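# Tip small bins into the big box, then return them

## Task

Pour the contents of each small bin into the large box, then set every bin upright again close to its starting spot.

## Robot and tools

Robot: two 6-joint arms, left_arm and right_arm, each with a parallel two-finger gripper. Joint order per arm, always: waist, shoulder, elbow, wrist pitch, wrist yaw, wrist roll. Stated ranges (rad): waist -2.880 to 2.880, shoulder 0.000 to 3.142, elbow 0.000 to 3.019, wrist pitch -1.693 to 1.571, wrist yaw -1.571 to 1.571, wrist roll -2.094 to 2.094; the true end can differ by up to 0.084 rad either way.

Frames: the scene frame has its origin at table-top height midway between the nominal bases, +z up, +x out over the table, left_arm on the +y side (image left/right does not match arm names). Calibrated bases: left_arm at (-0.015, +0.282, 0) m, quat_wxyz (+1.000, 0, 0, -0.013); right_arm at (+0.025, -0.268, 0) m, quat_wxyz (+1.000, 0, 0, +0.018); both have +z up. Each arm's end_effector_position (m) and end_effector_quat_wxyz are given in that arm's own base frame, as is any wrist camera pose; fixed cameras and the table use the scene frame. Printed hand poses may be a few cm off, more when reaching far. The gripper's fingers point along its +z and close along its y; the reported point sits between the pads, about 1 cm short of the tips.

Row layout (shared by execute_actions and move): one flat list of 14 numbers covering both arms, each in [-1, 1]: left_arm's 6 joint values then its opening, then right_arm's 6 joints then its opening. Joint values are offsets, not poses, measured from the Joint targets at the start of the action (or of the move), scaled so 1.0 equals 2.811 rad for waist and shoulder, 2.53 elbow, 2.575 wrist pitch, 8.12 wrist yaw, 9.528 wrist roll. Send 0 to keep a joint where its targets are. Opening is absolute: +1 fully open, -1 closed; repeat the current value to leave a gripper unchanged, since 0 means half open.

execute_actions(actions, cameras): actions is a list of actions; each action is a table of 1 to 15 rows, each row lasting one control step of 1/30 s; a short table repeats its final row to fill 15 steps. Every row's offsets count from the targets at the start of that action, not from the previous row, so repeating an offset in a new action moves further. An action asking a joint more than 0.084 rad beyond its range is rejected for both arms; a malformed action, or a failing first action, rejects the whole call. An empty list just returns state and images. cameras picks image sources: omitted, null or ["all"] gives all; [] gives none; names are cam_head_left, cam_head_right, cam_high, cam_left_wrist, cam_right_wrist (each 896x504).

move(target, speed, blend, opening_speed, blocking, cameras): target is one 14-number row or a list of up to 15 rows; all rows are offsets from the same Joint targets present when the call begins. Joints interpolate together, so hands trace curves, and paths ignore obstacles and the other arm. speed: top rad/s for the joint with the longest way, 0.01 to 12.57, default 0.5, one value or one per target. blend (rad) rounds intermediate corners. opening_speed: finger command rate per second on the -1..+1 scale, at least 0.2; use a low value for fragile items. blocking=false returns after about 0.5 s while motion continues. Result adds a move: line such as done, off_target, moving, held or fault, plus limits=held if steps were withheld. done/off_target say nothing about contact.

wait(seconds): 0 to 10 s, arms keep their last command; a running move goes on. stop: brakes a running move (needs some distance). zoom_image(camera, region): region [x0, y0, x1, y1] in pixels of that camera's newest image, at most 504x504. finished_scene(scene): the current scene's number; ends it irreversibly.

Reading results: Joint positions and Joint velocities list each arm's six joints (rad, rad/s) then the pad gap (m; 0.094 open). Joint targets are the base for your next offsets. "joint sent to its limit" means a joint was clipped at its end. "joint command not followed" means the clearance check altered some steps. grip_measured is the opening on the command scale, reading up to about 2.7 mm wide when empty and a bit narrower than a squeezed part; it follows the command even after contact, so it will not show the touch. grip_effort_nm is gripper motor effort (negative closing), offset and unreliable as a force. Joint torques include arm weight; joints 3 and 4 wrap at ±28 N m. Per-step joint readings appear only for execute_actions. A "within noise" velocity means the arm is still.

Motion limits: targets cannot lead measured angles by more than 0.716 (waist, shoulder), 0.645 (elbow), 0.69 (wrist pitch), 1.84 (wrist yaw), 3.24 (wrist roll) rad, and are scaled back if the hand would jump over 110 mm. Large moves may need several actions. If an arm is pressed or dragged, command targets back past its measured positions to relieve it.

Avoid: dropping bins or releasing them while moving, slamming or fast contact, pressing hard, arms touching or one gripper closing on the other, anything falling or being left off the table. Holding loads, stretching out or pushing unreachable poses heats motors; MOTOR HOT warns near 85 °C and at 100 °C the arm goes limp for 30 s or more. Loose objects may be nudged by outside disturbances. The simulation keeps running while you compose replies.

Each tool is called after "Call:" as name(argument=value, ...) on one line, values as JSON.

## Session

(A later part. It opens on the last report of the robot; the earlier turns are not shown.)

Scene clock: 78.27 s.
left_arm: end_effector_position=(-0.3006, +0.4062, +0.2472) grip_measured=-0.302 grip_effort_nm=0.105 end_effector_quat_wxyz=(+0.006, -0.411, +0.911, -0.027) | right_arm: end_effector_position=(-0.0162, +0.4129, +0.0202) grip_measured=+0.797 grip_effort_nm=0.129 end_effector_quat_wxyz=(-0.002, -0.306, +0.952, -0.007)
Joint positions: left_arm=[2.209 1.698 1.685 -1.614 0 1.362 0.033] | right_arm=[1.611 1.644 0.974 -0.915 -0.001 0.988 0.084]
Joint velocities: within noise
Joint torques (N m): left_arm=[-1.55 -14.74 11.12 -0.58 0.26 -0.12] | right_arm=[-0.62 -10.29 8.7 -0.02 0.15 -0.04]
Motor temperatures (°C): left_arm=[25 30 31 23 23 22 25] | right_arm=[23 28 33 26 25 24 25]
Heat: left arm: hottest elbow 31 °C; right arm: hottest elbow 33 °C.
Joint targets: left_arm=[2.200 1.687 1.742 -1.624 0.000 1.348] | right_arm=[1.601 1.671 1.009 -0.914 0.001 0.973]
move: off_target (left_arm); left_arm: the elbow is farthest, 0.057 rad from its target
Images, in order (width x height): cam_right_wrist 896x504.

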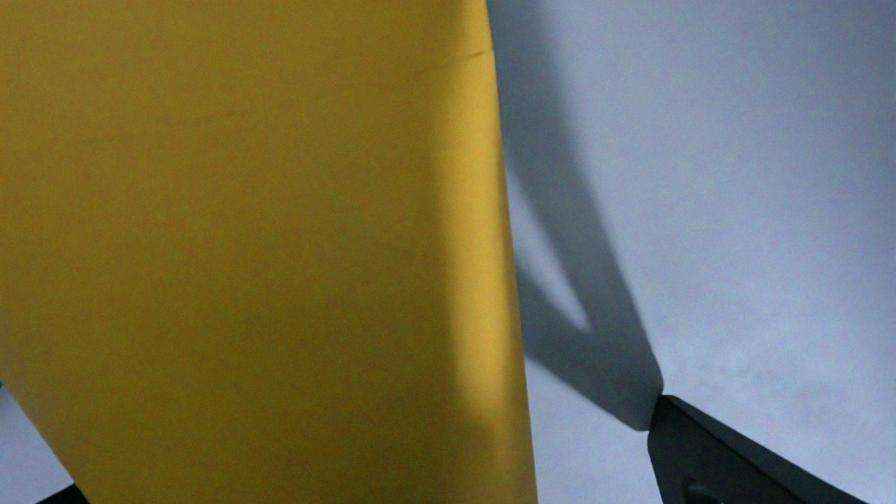

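Call:
move(target=[0,0,0,0,0,0,-0.3,0.0,-0.0516,0.1059,-0.1584,0,0,0.8], speed=0.3)

Scene clock: 79.50 s.
left_arm: end_effector_position=(-0.3006, +0.4062, +0.2472) grip_measured=-0.302 grip_effort_nm=0.105 end_effector_quat_wxyz=(+0.006, -0.411, +0.911, -0.027) | right_arm: end_effector_position=(-0.0156, +0.4184, +0.0407) grip_measured=+0.797 grip_effort_nm=0.120 end_effector_quat_wxyz=(-0.008, -0.306, +0.952, -0.026)
Joint positions: left_arm=[2.209 1.698 1.685 -1.614 0 1.362 0.033] | right_arm=[1.609 1.645 1.041 -1.02 -0.001 0.987 0.084]
Joint velocities: within noise
Joint torques (N m): left_arm=[-1.55 -14.21 11.23 -0.51 0.22 -0.13] | right_arm=[0.15 -12.92 6.08 0.31 0.09 0.13]
Motor temperatures (°C): left_arm=[25 30 31 23 23 22 25] | right_arm=[23 28 32 26 25 24 25]
Heat: left arm: hottest elbow 31 °C; right arm: hottest elbow 32 °C.
Joint targets: left_arm=[2.200 1.687 1.742 -1.624 0.000 1.348] | right_arm=[1.609 1.645 1.039 -1.010 -0.001 0.987]
move: held (right_arm; a check stopped the path), off_target (left_arm); limits=held; left_arm: the elbow is farthest, 0.057 rad from its target; right_arm: the wrist pitch is farthest, 0.302 rad from its target
joint command not followed: on one or more control steps a check withheld the commanded joint targets of the right arm, and it was not sent them on those steps.
cause: the commanded joint targets, or the way to them, would bring a part of the robot too close to another arm (this arm's wrist (the part past the wrist pitch) and the left arm's upper arm (the part past the shoulder), at the place that arm is still heading or pushing toward).

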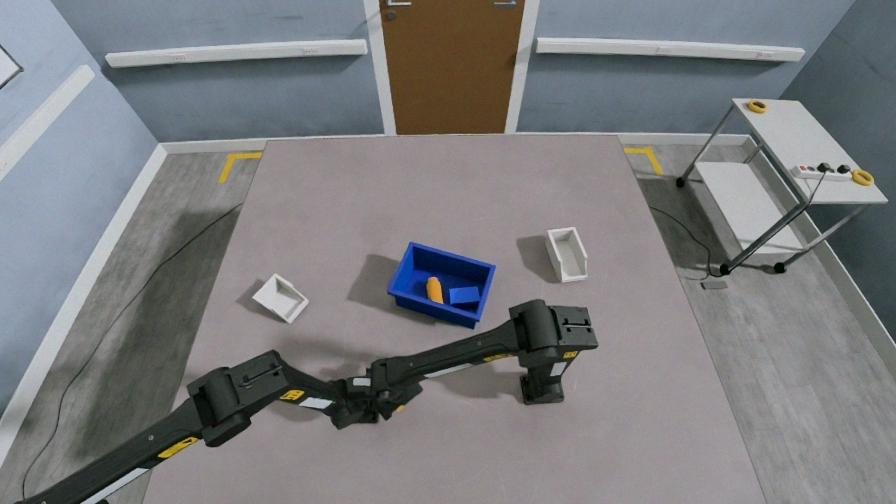

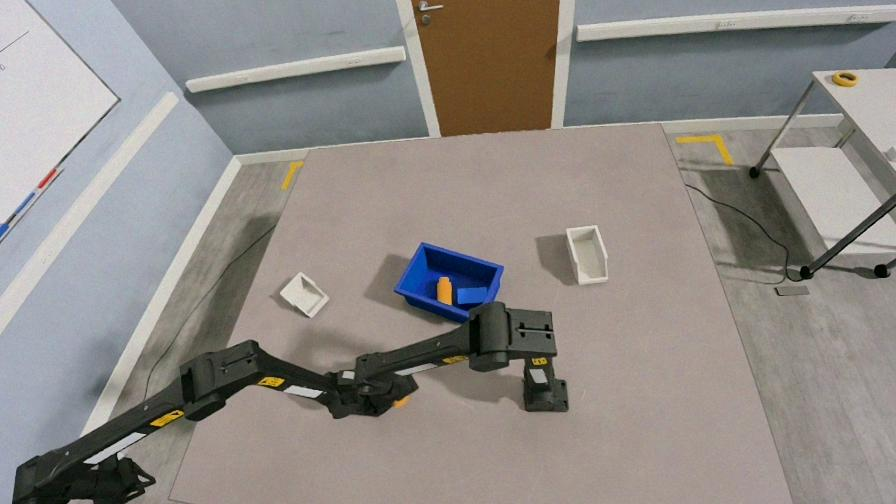

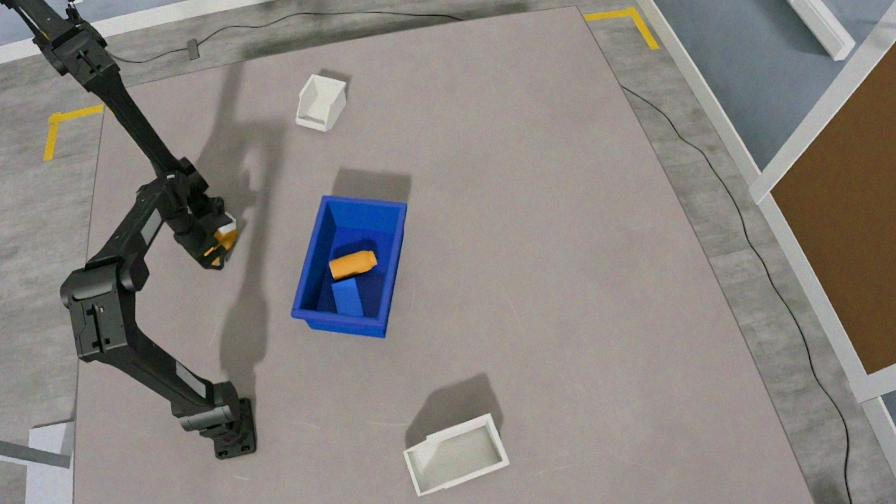

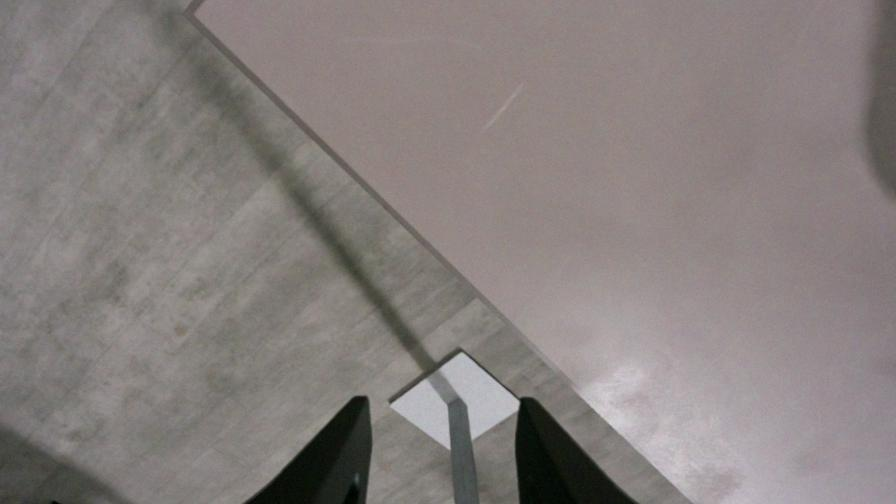

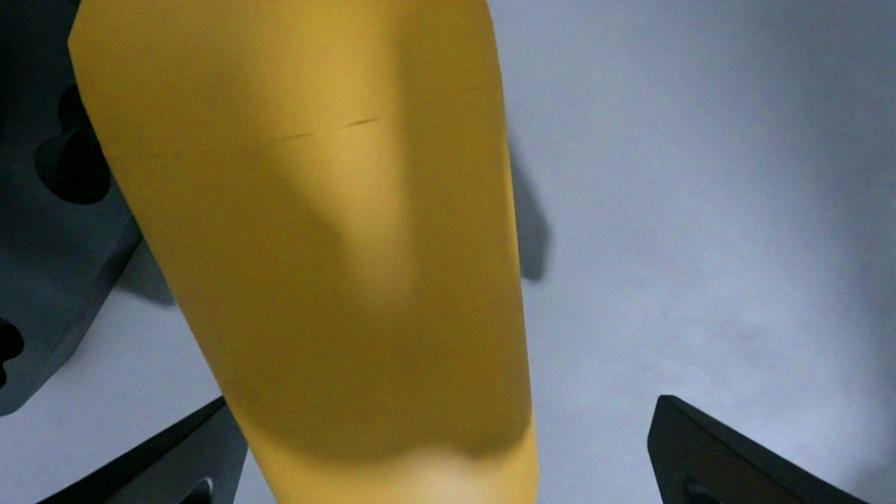

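Call:
move(target=[[0,0.1245,0.1383,0,0,0,-0.3,0,0,0,0,0,0,0.8],[0,0.1245,0.1383,0,0,0,-0.3,0,-0.0024,-0.0223,0.04,0,0,0.8],[0,0.1245,0.1383,0,0,0,-0.3,0,-0.0024,-0.0223,0.04,0,0,-0.1]], speed=[0.4,0.15,0.15], opening_speed=0.5, cameras=["cam_right_wrist"])

Scene clock: 83.87 s.
left_arm: end_effector_position=(-0.3699, +0.4997, +0.1984) grip_measured=-0.302 grip_effort_nm=0.110 end_effector_quat_wxyz=(+0.004, -0.411, +0.912, -0.018) | right_arm: end_effector_position=(-0.0155, +0.4172, +0.0230) grip_measured=+0.038 grip_effort_nm=-1.033 end_effector_quat_wxyz=(-0.001, -0.306, +0.952, -0.003)
Joint positions: left_arm=[2.209 2.025 2.033 -1.616 0 1.362 0.033] | right_arm=[1.609 1.645 0.984 -0.917 -0.001 0.987 0.049]
Joint velocities: within noise
Joint torques (N m): left_arm=[-1.44 -16.09 11.21 -0.44 0.21 -0.09] | right_arm=[0.21 -13.33 5.87 0.39 0.09 0.13]
Motor temperatures (°C): left_arm=[25 30 31 23 23 22 25] | right_arm=[23 28 32 26 25 24 25]
Heat: left arm: hottest elbow 31 °C; right arm: hottest elbow 32 °C.
Joint targets: left_arm=[2.200 2.037 2.091 -1.624 0.000 1.348] | right_arm=[1.609 1.638 0.982 -0.907 -0.001 0.987]
move: off_target (left_arm); left_arm: the elbow is farthest, 0.059 rad from its target
Images, in order (width x height): cam_right_wrist 896x504.

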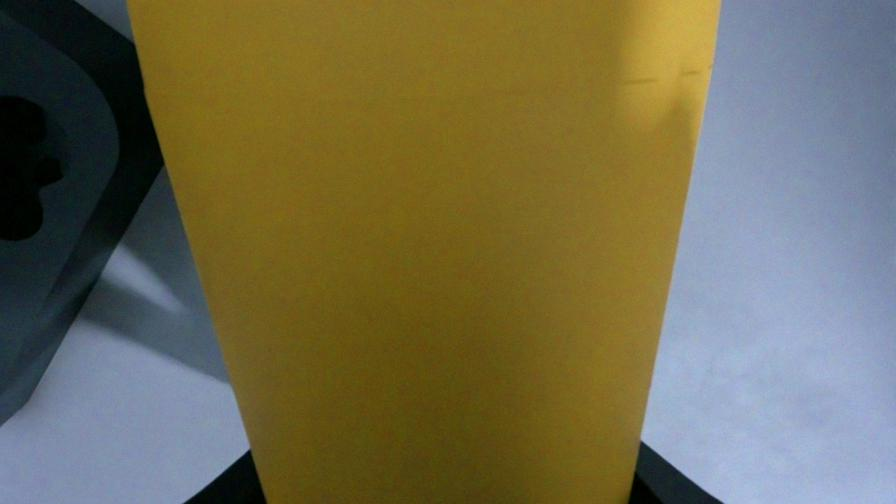

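Call:
move(target=[[0,0,0,0,0,0,-0.3,0,-0.0598,0.1217,-0.1876,0,0,-0.2],[0,0,0,0,0,0,-0.3,-0.354,0.0292,0.2241,-0.1915,0,0,-0.2]], speed=[0.3,0.5])

Scene clock: 88.40 s.
left_arm: end_effector_position=(-0.3699, +0.4997, +0.1984) grip_measured=-0.302 grip_effort_nm=0.110 end_effector_quat_wxyz=(+0.004, -0.411, +0.912, -0.018) | right_arm: end_effector_position=(+0.4164, +0.2885, +0.1732) grip_measured=+0.037 grip_effort_nm=-1.053 end_effector_quat_wxyz=(-0.009, +0.189, +0.982, -0.009)
Joint positions: left_arm=[2.209 2.025 2.033 -1.616 0 1.362 0.033] | right_arm=[0.607 1.703 1.497 -1.391 0 0.987 0.049]
Joint velocities: within noise
Joint torques (N m): left_arm=[-1.85 -16.91 11.28 -0.65 0.23 -0.09] | right_arm=[0.73 -14.21 11.45 -0.54 0.07 0.13]
Motor temperatures (°C): left_arm=[25 30 32 23 23 22 25] | right_arm=[23 28 32 26 25 24 26]
Heat: left arm: hottest elbow 32 °C; right arm: hottest elbow 32 °C.
Joint targets: left_arm=[2.200 2.037 2.091 -1.624 0.000 1.348] | right_arm=[0.613 1.720 1.549 -1.400 -0.001 0.987]
move: off_target (left_arm, right_arm); left_arm: the elbow is farthest, 0.058 rad from its target; right_arm: the elbow is farthest, 0.052 rad from its target

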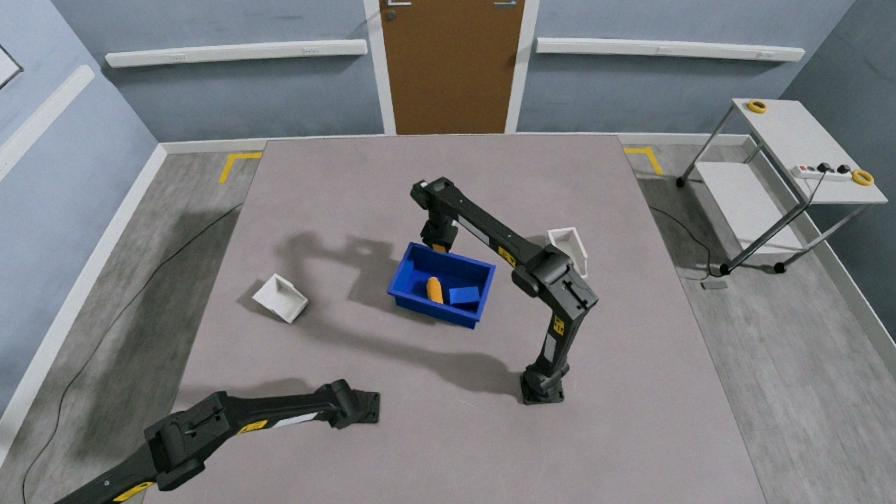

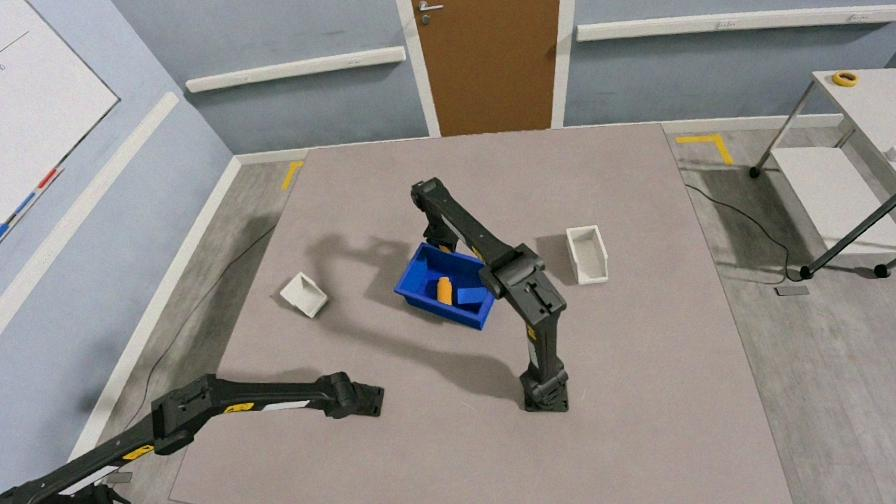

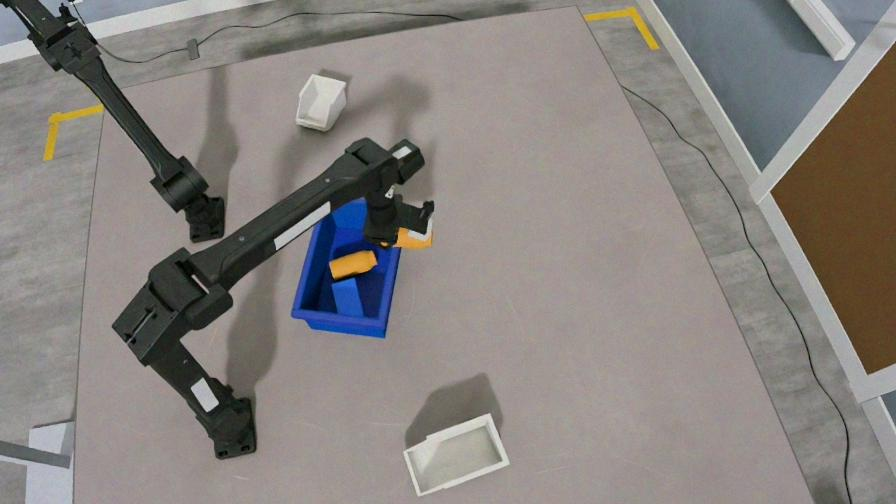

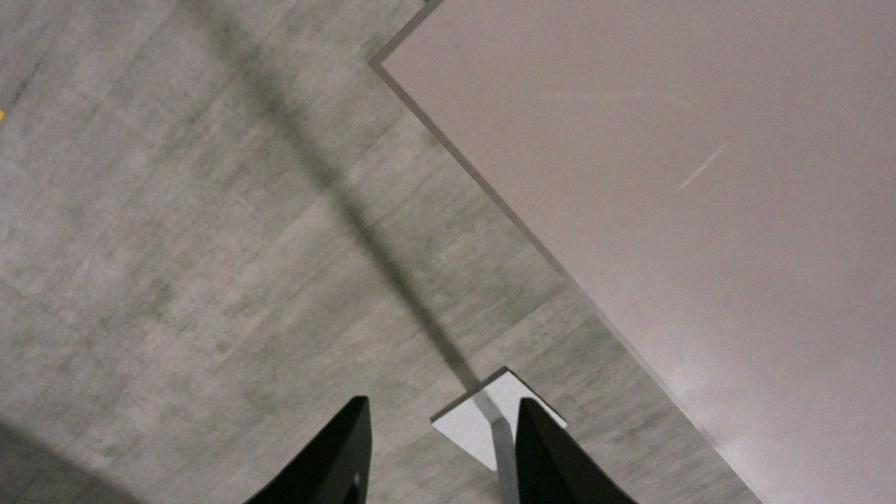

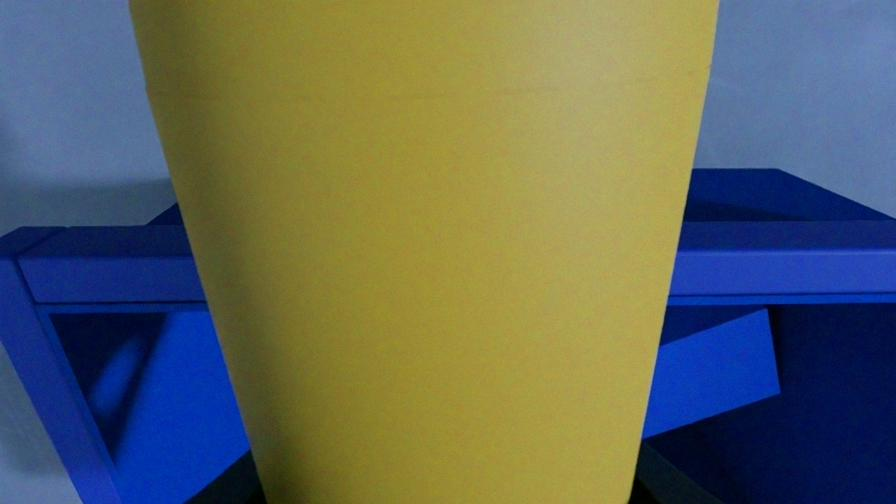

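Call:
move(target=[[0,0,0,0,0,0,-0.3,0.0711,0,0,0,0,0.021,-0.2],[0,0,0,0,0,0,-0.3,0.0711,0.021,-0.046,0.068,0,0.021,-0.2]], speed=0.3, cameras=["cam_high","cam_head_left","cam_right_wrist"])

Scene clock: 90.73 s.
left_arm: end_effector_position=(-0.3699, +0.4997, +0.1984) grip_measured=-0.302 grip_effort_nm=0.110 end_effector_quat_wxyz=(+0.004, -0.411, +0.912, -0.018) | right_arm: end_effector_position=(+0.3604, +0.3818, +0.1246) grip_measured=+0.037 grip_effort_nm=-1.057 end_effector_quat_wxyz=(+0.004, +0.179, +0.984, +0.006)
Joint positions: left_arm=[2.209 2.025 2.033 -1.616 0 1.362 0.033] | right_arm=[0.815 1.757 1.439 -1.238 0 1.176 0.049]
Joint velocities: within noise
Joint torques (N m): left_arm=[-1.2 -17.03 11.38 -0.58 0.28 -0.12] | right_arm=[0.03 -14.33 6.8 0.49 0.09 0.25]
Motor temperatures (°C): left_arm=[25 30 32 23 23 22 25] | right_arm=[23 28 32 26 25 24 26]
Heat: left arm: hottest elbow 32 °C; right arm: hottest elbow 32 °C.
Joint targets: left_arm=[2.200 2.037 2.091 -1.624 0.000 1.348] | right_arm=[0.813 1.780 1.433 -1.225 -0.001 1.188]
move: off_target (left_arm); left_arm: the elbow is farthest, 0.058 rad from its target
Images, in order (width x height): cam_head_left 896x504, cam_high 896x504, cam_right_wrist 896x504.

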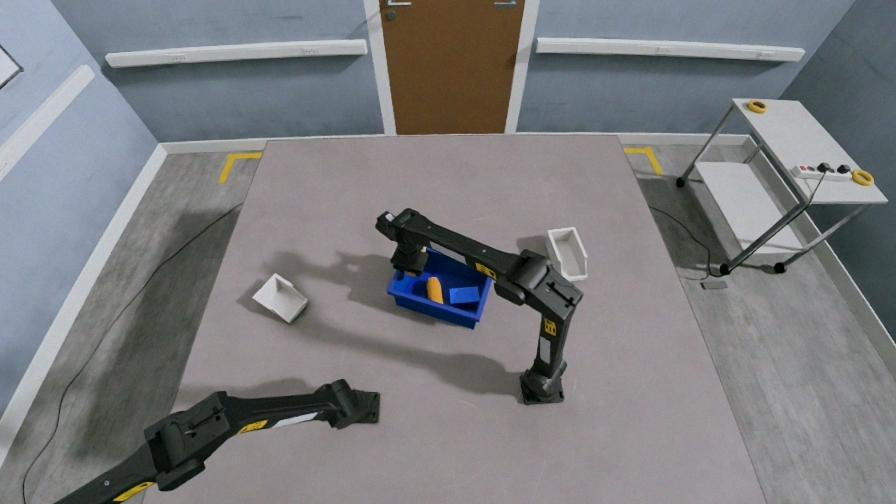

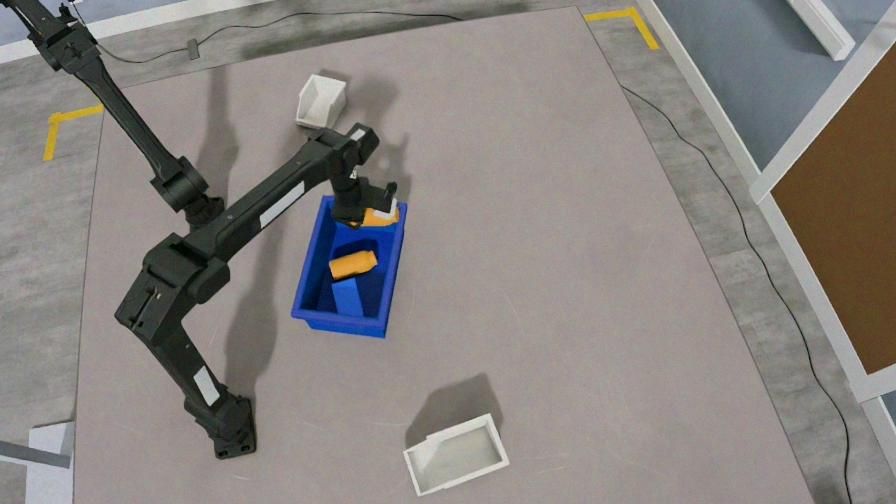

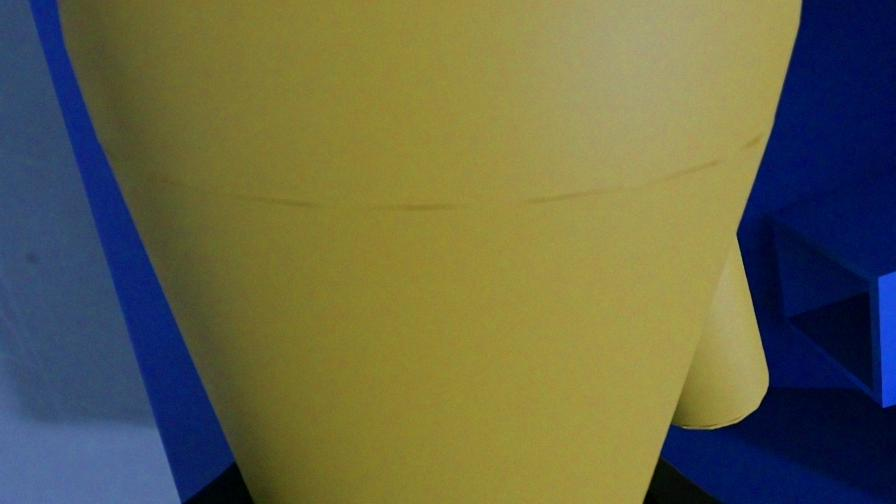

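Call:
move(target=[0,0,0,0,0,0,-0.3,0.0089,-0.0268,-0.0129,-0.0165,0,0.0026,-0.2], speed=0.2, cameras=["cam_high","cam_head_left","cam_right_wrist"])

Call:
zoom_image(camera="cam_high", region=[270, 170, 450, 350])

Scene clock: 91.93 s.
left_arm: end_effector_position=(-0.3699, +0.4997, +0.1984) grip_measured=-0.302 grip_effort_nm=0.110 end_effector_quat_wxyz=(+0.004, -0.411, +0.912, -0.018) | right_arm: end_effector_position=(+0.3412, +0.3735, +0.1230) grip_measured=+0.037 grip_effort_nm=-1.053 end_effector_quat_wxyz=(-0.005, +0.181, +0.983, -0.009)
Joint positions: left_arm=[2.209 2.025 2.033 -1.616 0 1.362 0.033] | right_arm=[0.832 1.732 1.4 -1.259 0 1.196 0.049]
Joint velocities: within noise
Joint torques (N m): left_arm=[-1.32 -17.61 11.45 -0.58 0.28 -0.13] | right_arm=[0.67 -18.37 7.13 -0.51 0.05 0.31]
Motor temperatures (°C): left_arm=[25 30 32 23 23 22 25] | right_arm=[23 28 32 26 25 24 26]
Heat: left arm: hottest elbow 32 °C; right arm: hottest elbow 32 °C.
Joint targets: left_arm=[2.200 2.037 2.091 -1.624 0.000 1.348] | right_arm=[0.838 1.704 1.400 -1.268 -0.001 1.212]
move: off_target (left_arm); left_arm: the elbow is farthest, 0.058 rad from its target
Images, in order (width x height): cam_head_left 896x504, cam_high 896x504, cam_right_wrist 896x504.

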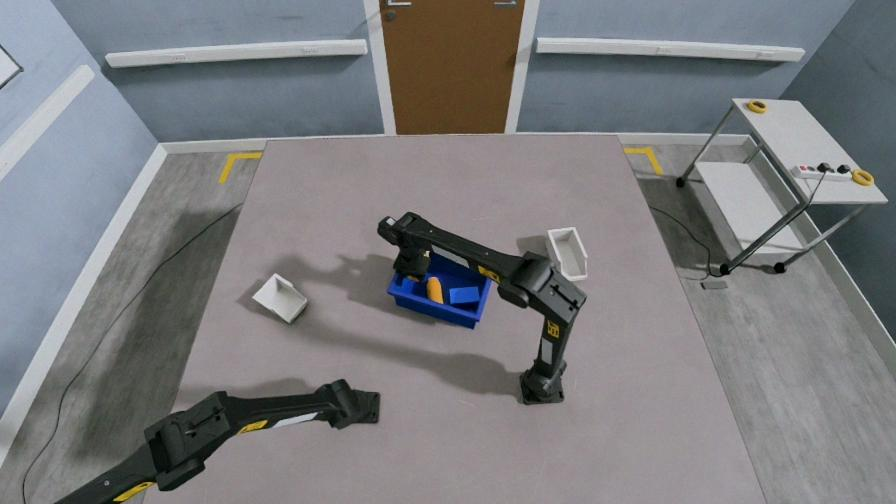

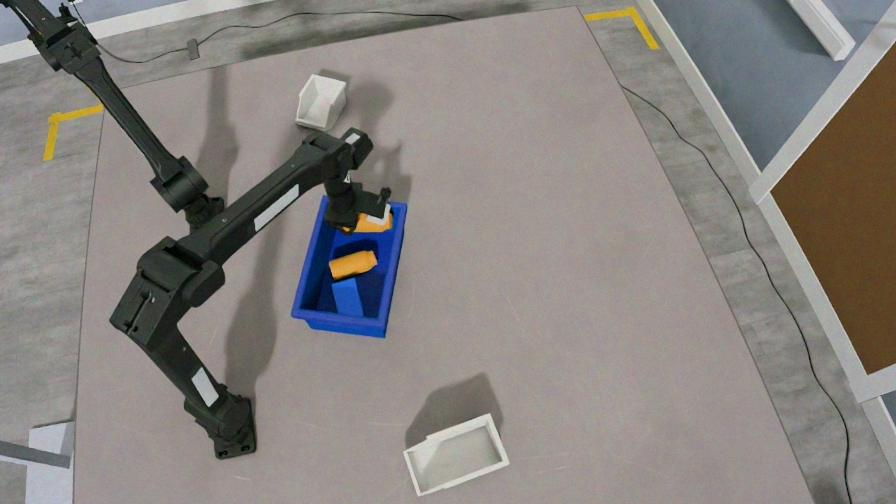

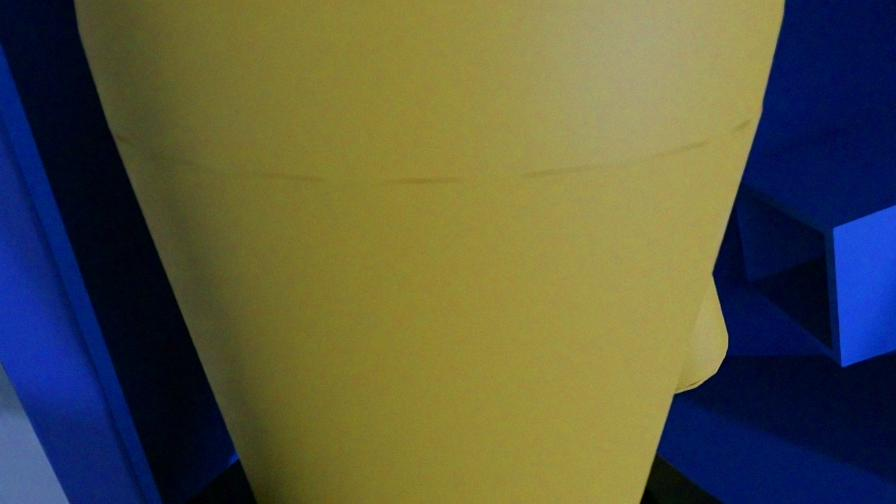

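Scaled by 2.800 from the camera's 896x504 image, which has a finer 1280x720 frame.

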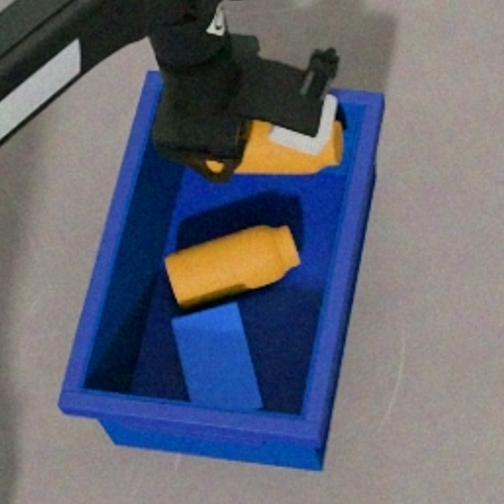

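Call:
move(target=[0,0,0,0,0,0,-0.3,0,0.042,-0.0375,0.0808,0,0,-0.2], speed=0.15, cameras=["cam_high","cam_right_wrist"])

Scene clock: 93.87 s.
left_arm: end_effector_position=(-0.3699, +0.4997, +0.1984) grip_measured=-0.302 grip_effort_nm=0.110 end_effector_quat_wxyz=(+0.004, -0.411, +0.912, -0.018) | right_arm: end_effector_position=(+0.3439, +0.3769, +0.0541) grip_measured=+0.037 grip_effort_nm=-1.053 end_effector_quat_wxyz=(-0.001, +0.183, +0.983, -0.001)
Joint positions: left_arm=[2.209 2.025 2.033 -1.616 0 1.362 0.033] | right_arm=[0.832 1.805 1.305 -1.073 -0.001 1.2 0.049]
Joint velocities: within noise
Joint torques (N m): left_arm=[-0.91 -16.97 11.18 -0.57 0.23 -0.1] | right_arm=[0.79 -14.39 6.74 0.53 0.16 0.27]
Motor temperatures (°C): left_arm=[25 30 32 23 23 22 25] | right_arm=[23 28 32 26 25 24 26]
Heat: left arm: hottest elbow 32 °C; right arm: hottest elbow 32 °C.
Joint targets: left_arm=[2.200 2.037 2.091 -1.624 0.000 1.348] | right_arm=[0.838 1.822 1.305 -1.060 -0.001 1.212]
move: off_target (left_arm); left_arm: the elbow is farthest, 0.058 rad from its target
Images, in order (width x height): cam_high 896x504, cam_right_wrist 896x504.

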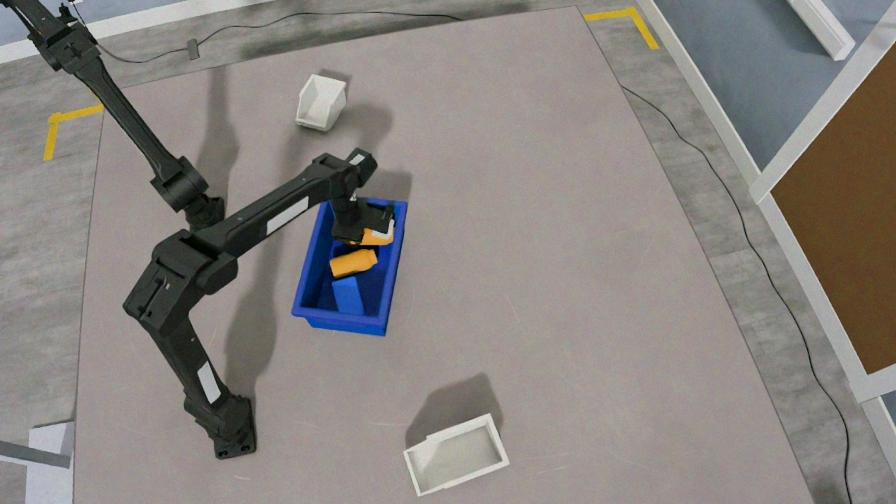

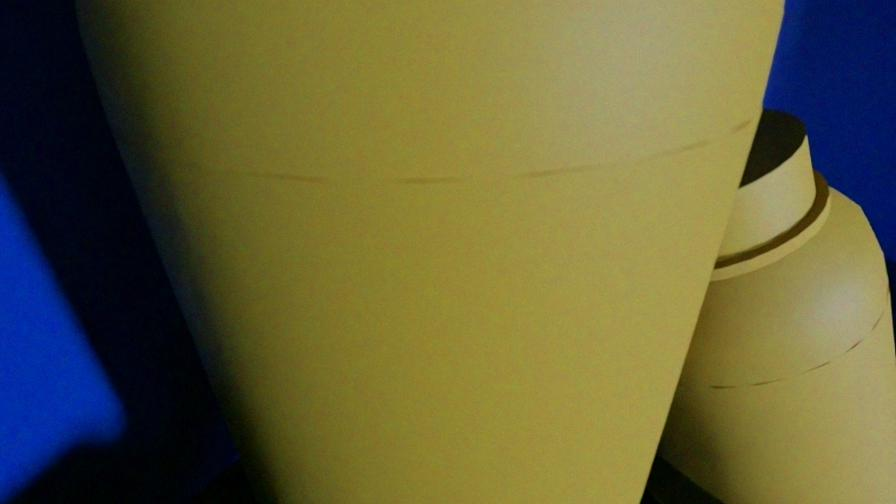

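Call:
move(target=[[0,0,0,0,0,0,-0.3,0,0.0082,-0.0165,0.0245,0,0,-0.2],[0,0,0,0,0,0,-0.3,0,0.0082,-0.0165,0.0245,0,0,0.35],[0,0,0,0,0,0,-0.3,0,-0.042,0.0375,-0.0808,0,0,0.35],[0,0,0,0,0,0,-0.3,0,-0.07,0.1,-0.13,0,0,0.35]], speed=[0.1,0.1,0.2,0.4], opening_speed=0.5)

Call:
zoom_image(camera="cam_high", region=[270, 60, 450, 350])

Scene clock: 99.03 s.
left_arm: end_effector_position=(-0.3699, +0.4997, +0.1984) grip_measured=-0.302 grip_effort_nm=0.105 end_effector_quat_wxyz=(+0.004, -0.411, +0.912, -0.018) | right_arm: end_effector_position=(+0.3433, +0.3768, +0.2174) grip_measured=+0.347 grip_effort_nm=0.129 end_effector_quat_wxyz=(+0.018, +0.185, +0.982, +0.033)
Joint positions: left_arm=[2.209 2.025 2.033 -1.616 0 1.362 0.033] | right_arm=[0.832 1.629 1.519 -1.385 -0.003 1.204 0.063]
Joint velocities: within noise
Joint torques (N m): left_arm=[-1.73 -16.85 11.19 -0.61 0.29 -0.06] | right_arm=[0.73 -14.86 10.81 -0.34 0.18 0.22]
Motor temperatures (°C): left_arm=[25 30 33 23 23 22 25] | right_arm=[23 28 32 26 25 24 26]
Heat: left arm: hottest elbow 33 °C; right arm: hottest elbow 32 °C.
Joint targets: left_arm=[2.200 2.037 2.091 -1.624 0.000 1.348] | right_arm=[0.838 1.625 1.558 -1.394 -0.001 1.212]
move: off_target (left_arm, right_arm); target 2's new numbers were sent with right_arm's shoulder 0.040 rad from that target; left_arm: the elbow is farthest, 0.058 rad from its target; right_arm: the elbow is farthest, 0.039 rad from its target

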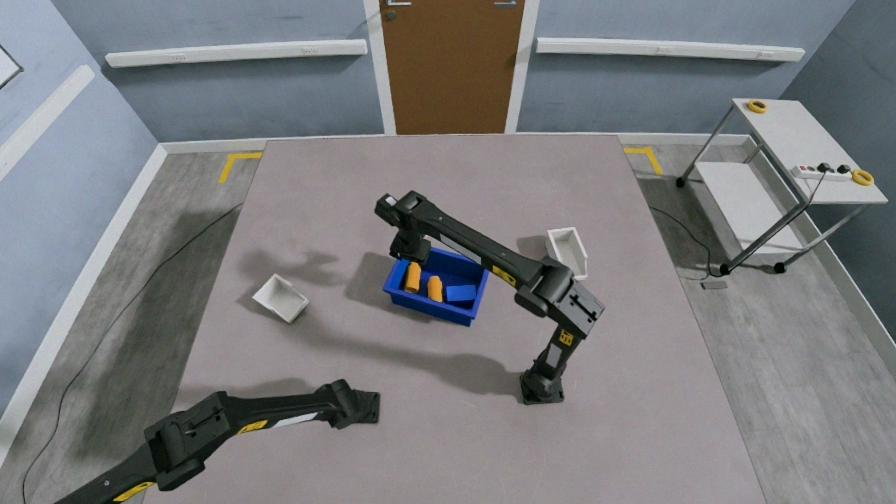

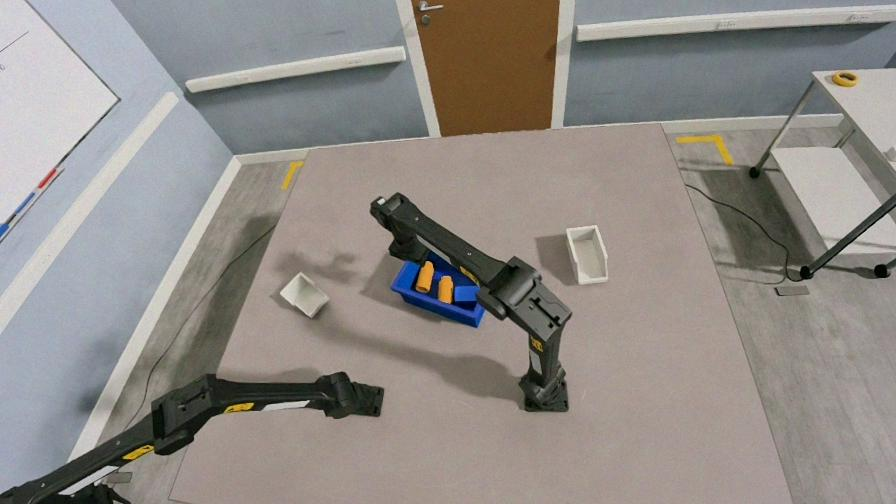

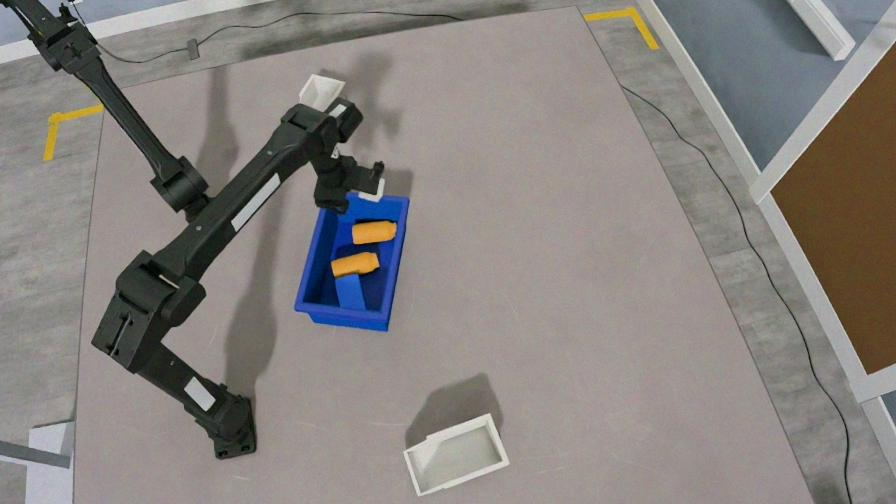

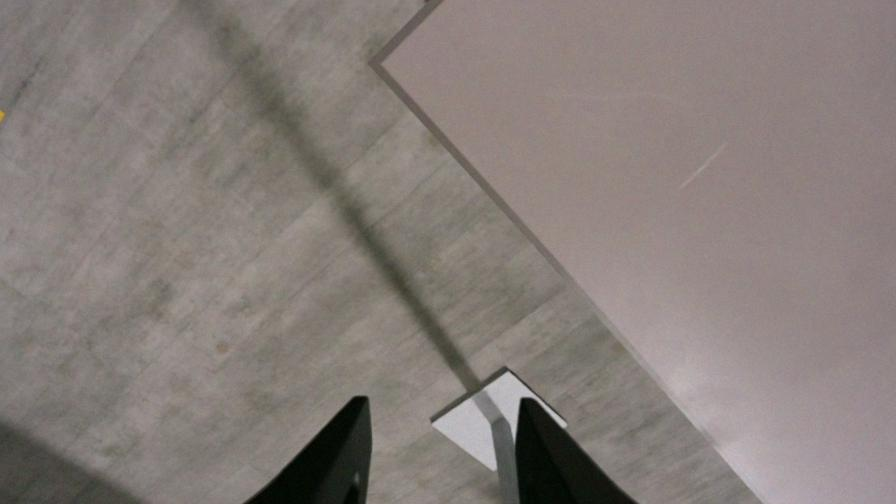

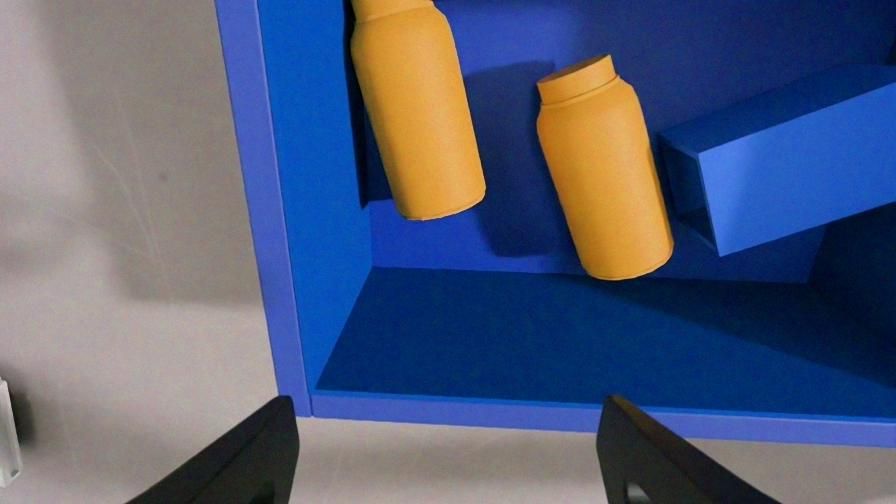

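Scaled by 1.738 from the camera's 896x504 image, which has a finer 1280x720 frame.

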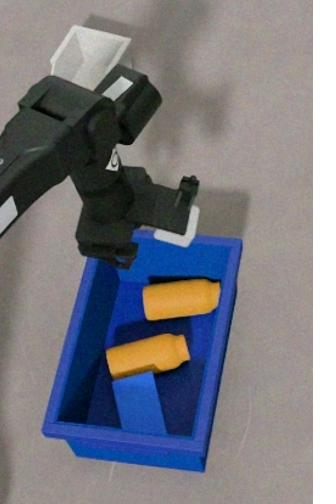

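Call:
move(target=[0,0,0,0,0,0,-0.3,-0.22,0,0,0,0,0,0.35], speed=0.8, cameras=["cam_head_left"])

Call:
finished_scene(scene=2)

Scene clock: 100.63 s.
left_arm: end_effector_position=(-0.3699, +0.4997, +0.1984) grip_measured=-0.302 grip_effort_nm=0.110 end_effector_quat_wxyz=(+0.004, -0.411, +0.912, -0.018) | right_arm: end_effector_position=(+0.4983, +0.1076, +0.2174) grip_measured=+0.347 grip_effort_nm=0.125 end_effector_quat_wxyz=(+0.028, +0.475, +0.879, +0.025)
Joint positions: left_arm=[2.209 2.025 2.033 -1.616 0 1.362 0.033] | right_arm=[0.213 1.629 1.519 -1.385 -0.001 1.204 0.063]
Joint velocities: within noise
Joint torques (N m): left_arm=[-1.08 -17.14 11.19 -0.51 0.21 -0.11] | right_arm=[0.67 -15.27 10.73 -0.32 0.1 0.22]
Motor temperatures (°C): left_arm=[25 30 33 23 23 22 25] | right_arm=[23 28 32 26 25 24 26]
Heat: left arm: hottest elbow 33 °C; right arm: hottest elbow 32 °C.
Joint targets: left_arm=[2.200 2.037 2.091 -1.624 0.000 1.348] | right_arm=[0.220 1.625 1.558 -1.394 -0.001 1.212]
move: off_target (left_arm, right_arm); left_arm: the elbow is farthest, 0.058 rad from its target; right_arm: the elbow is farthest, 0.039 rad from its target
Images, in order (width x height): cam_head_left 896x504.

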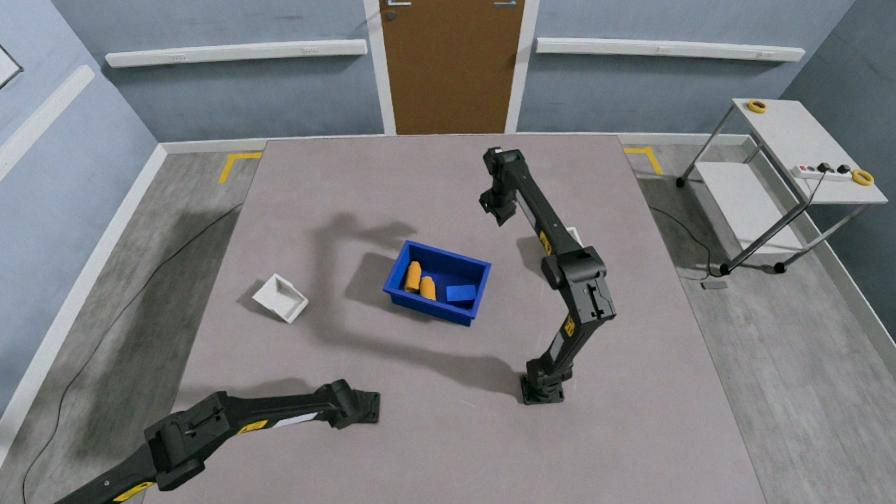

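The scene is finished: the task was done.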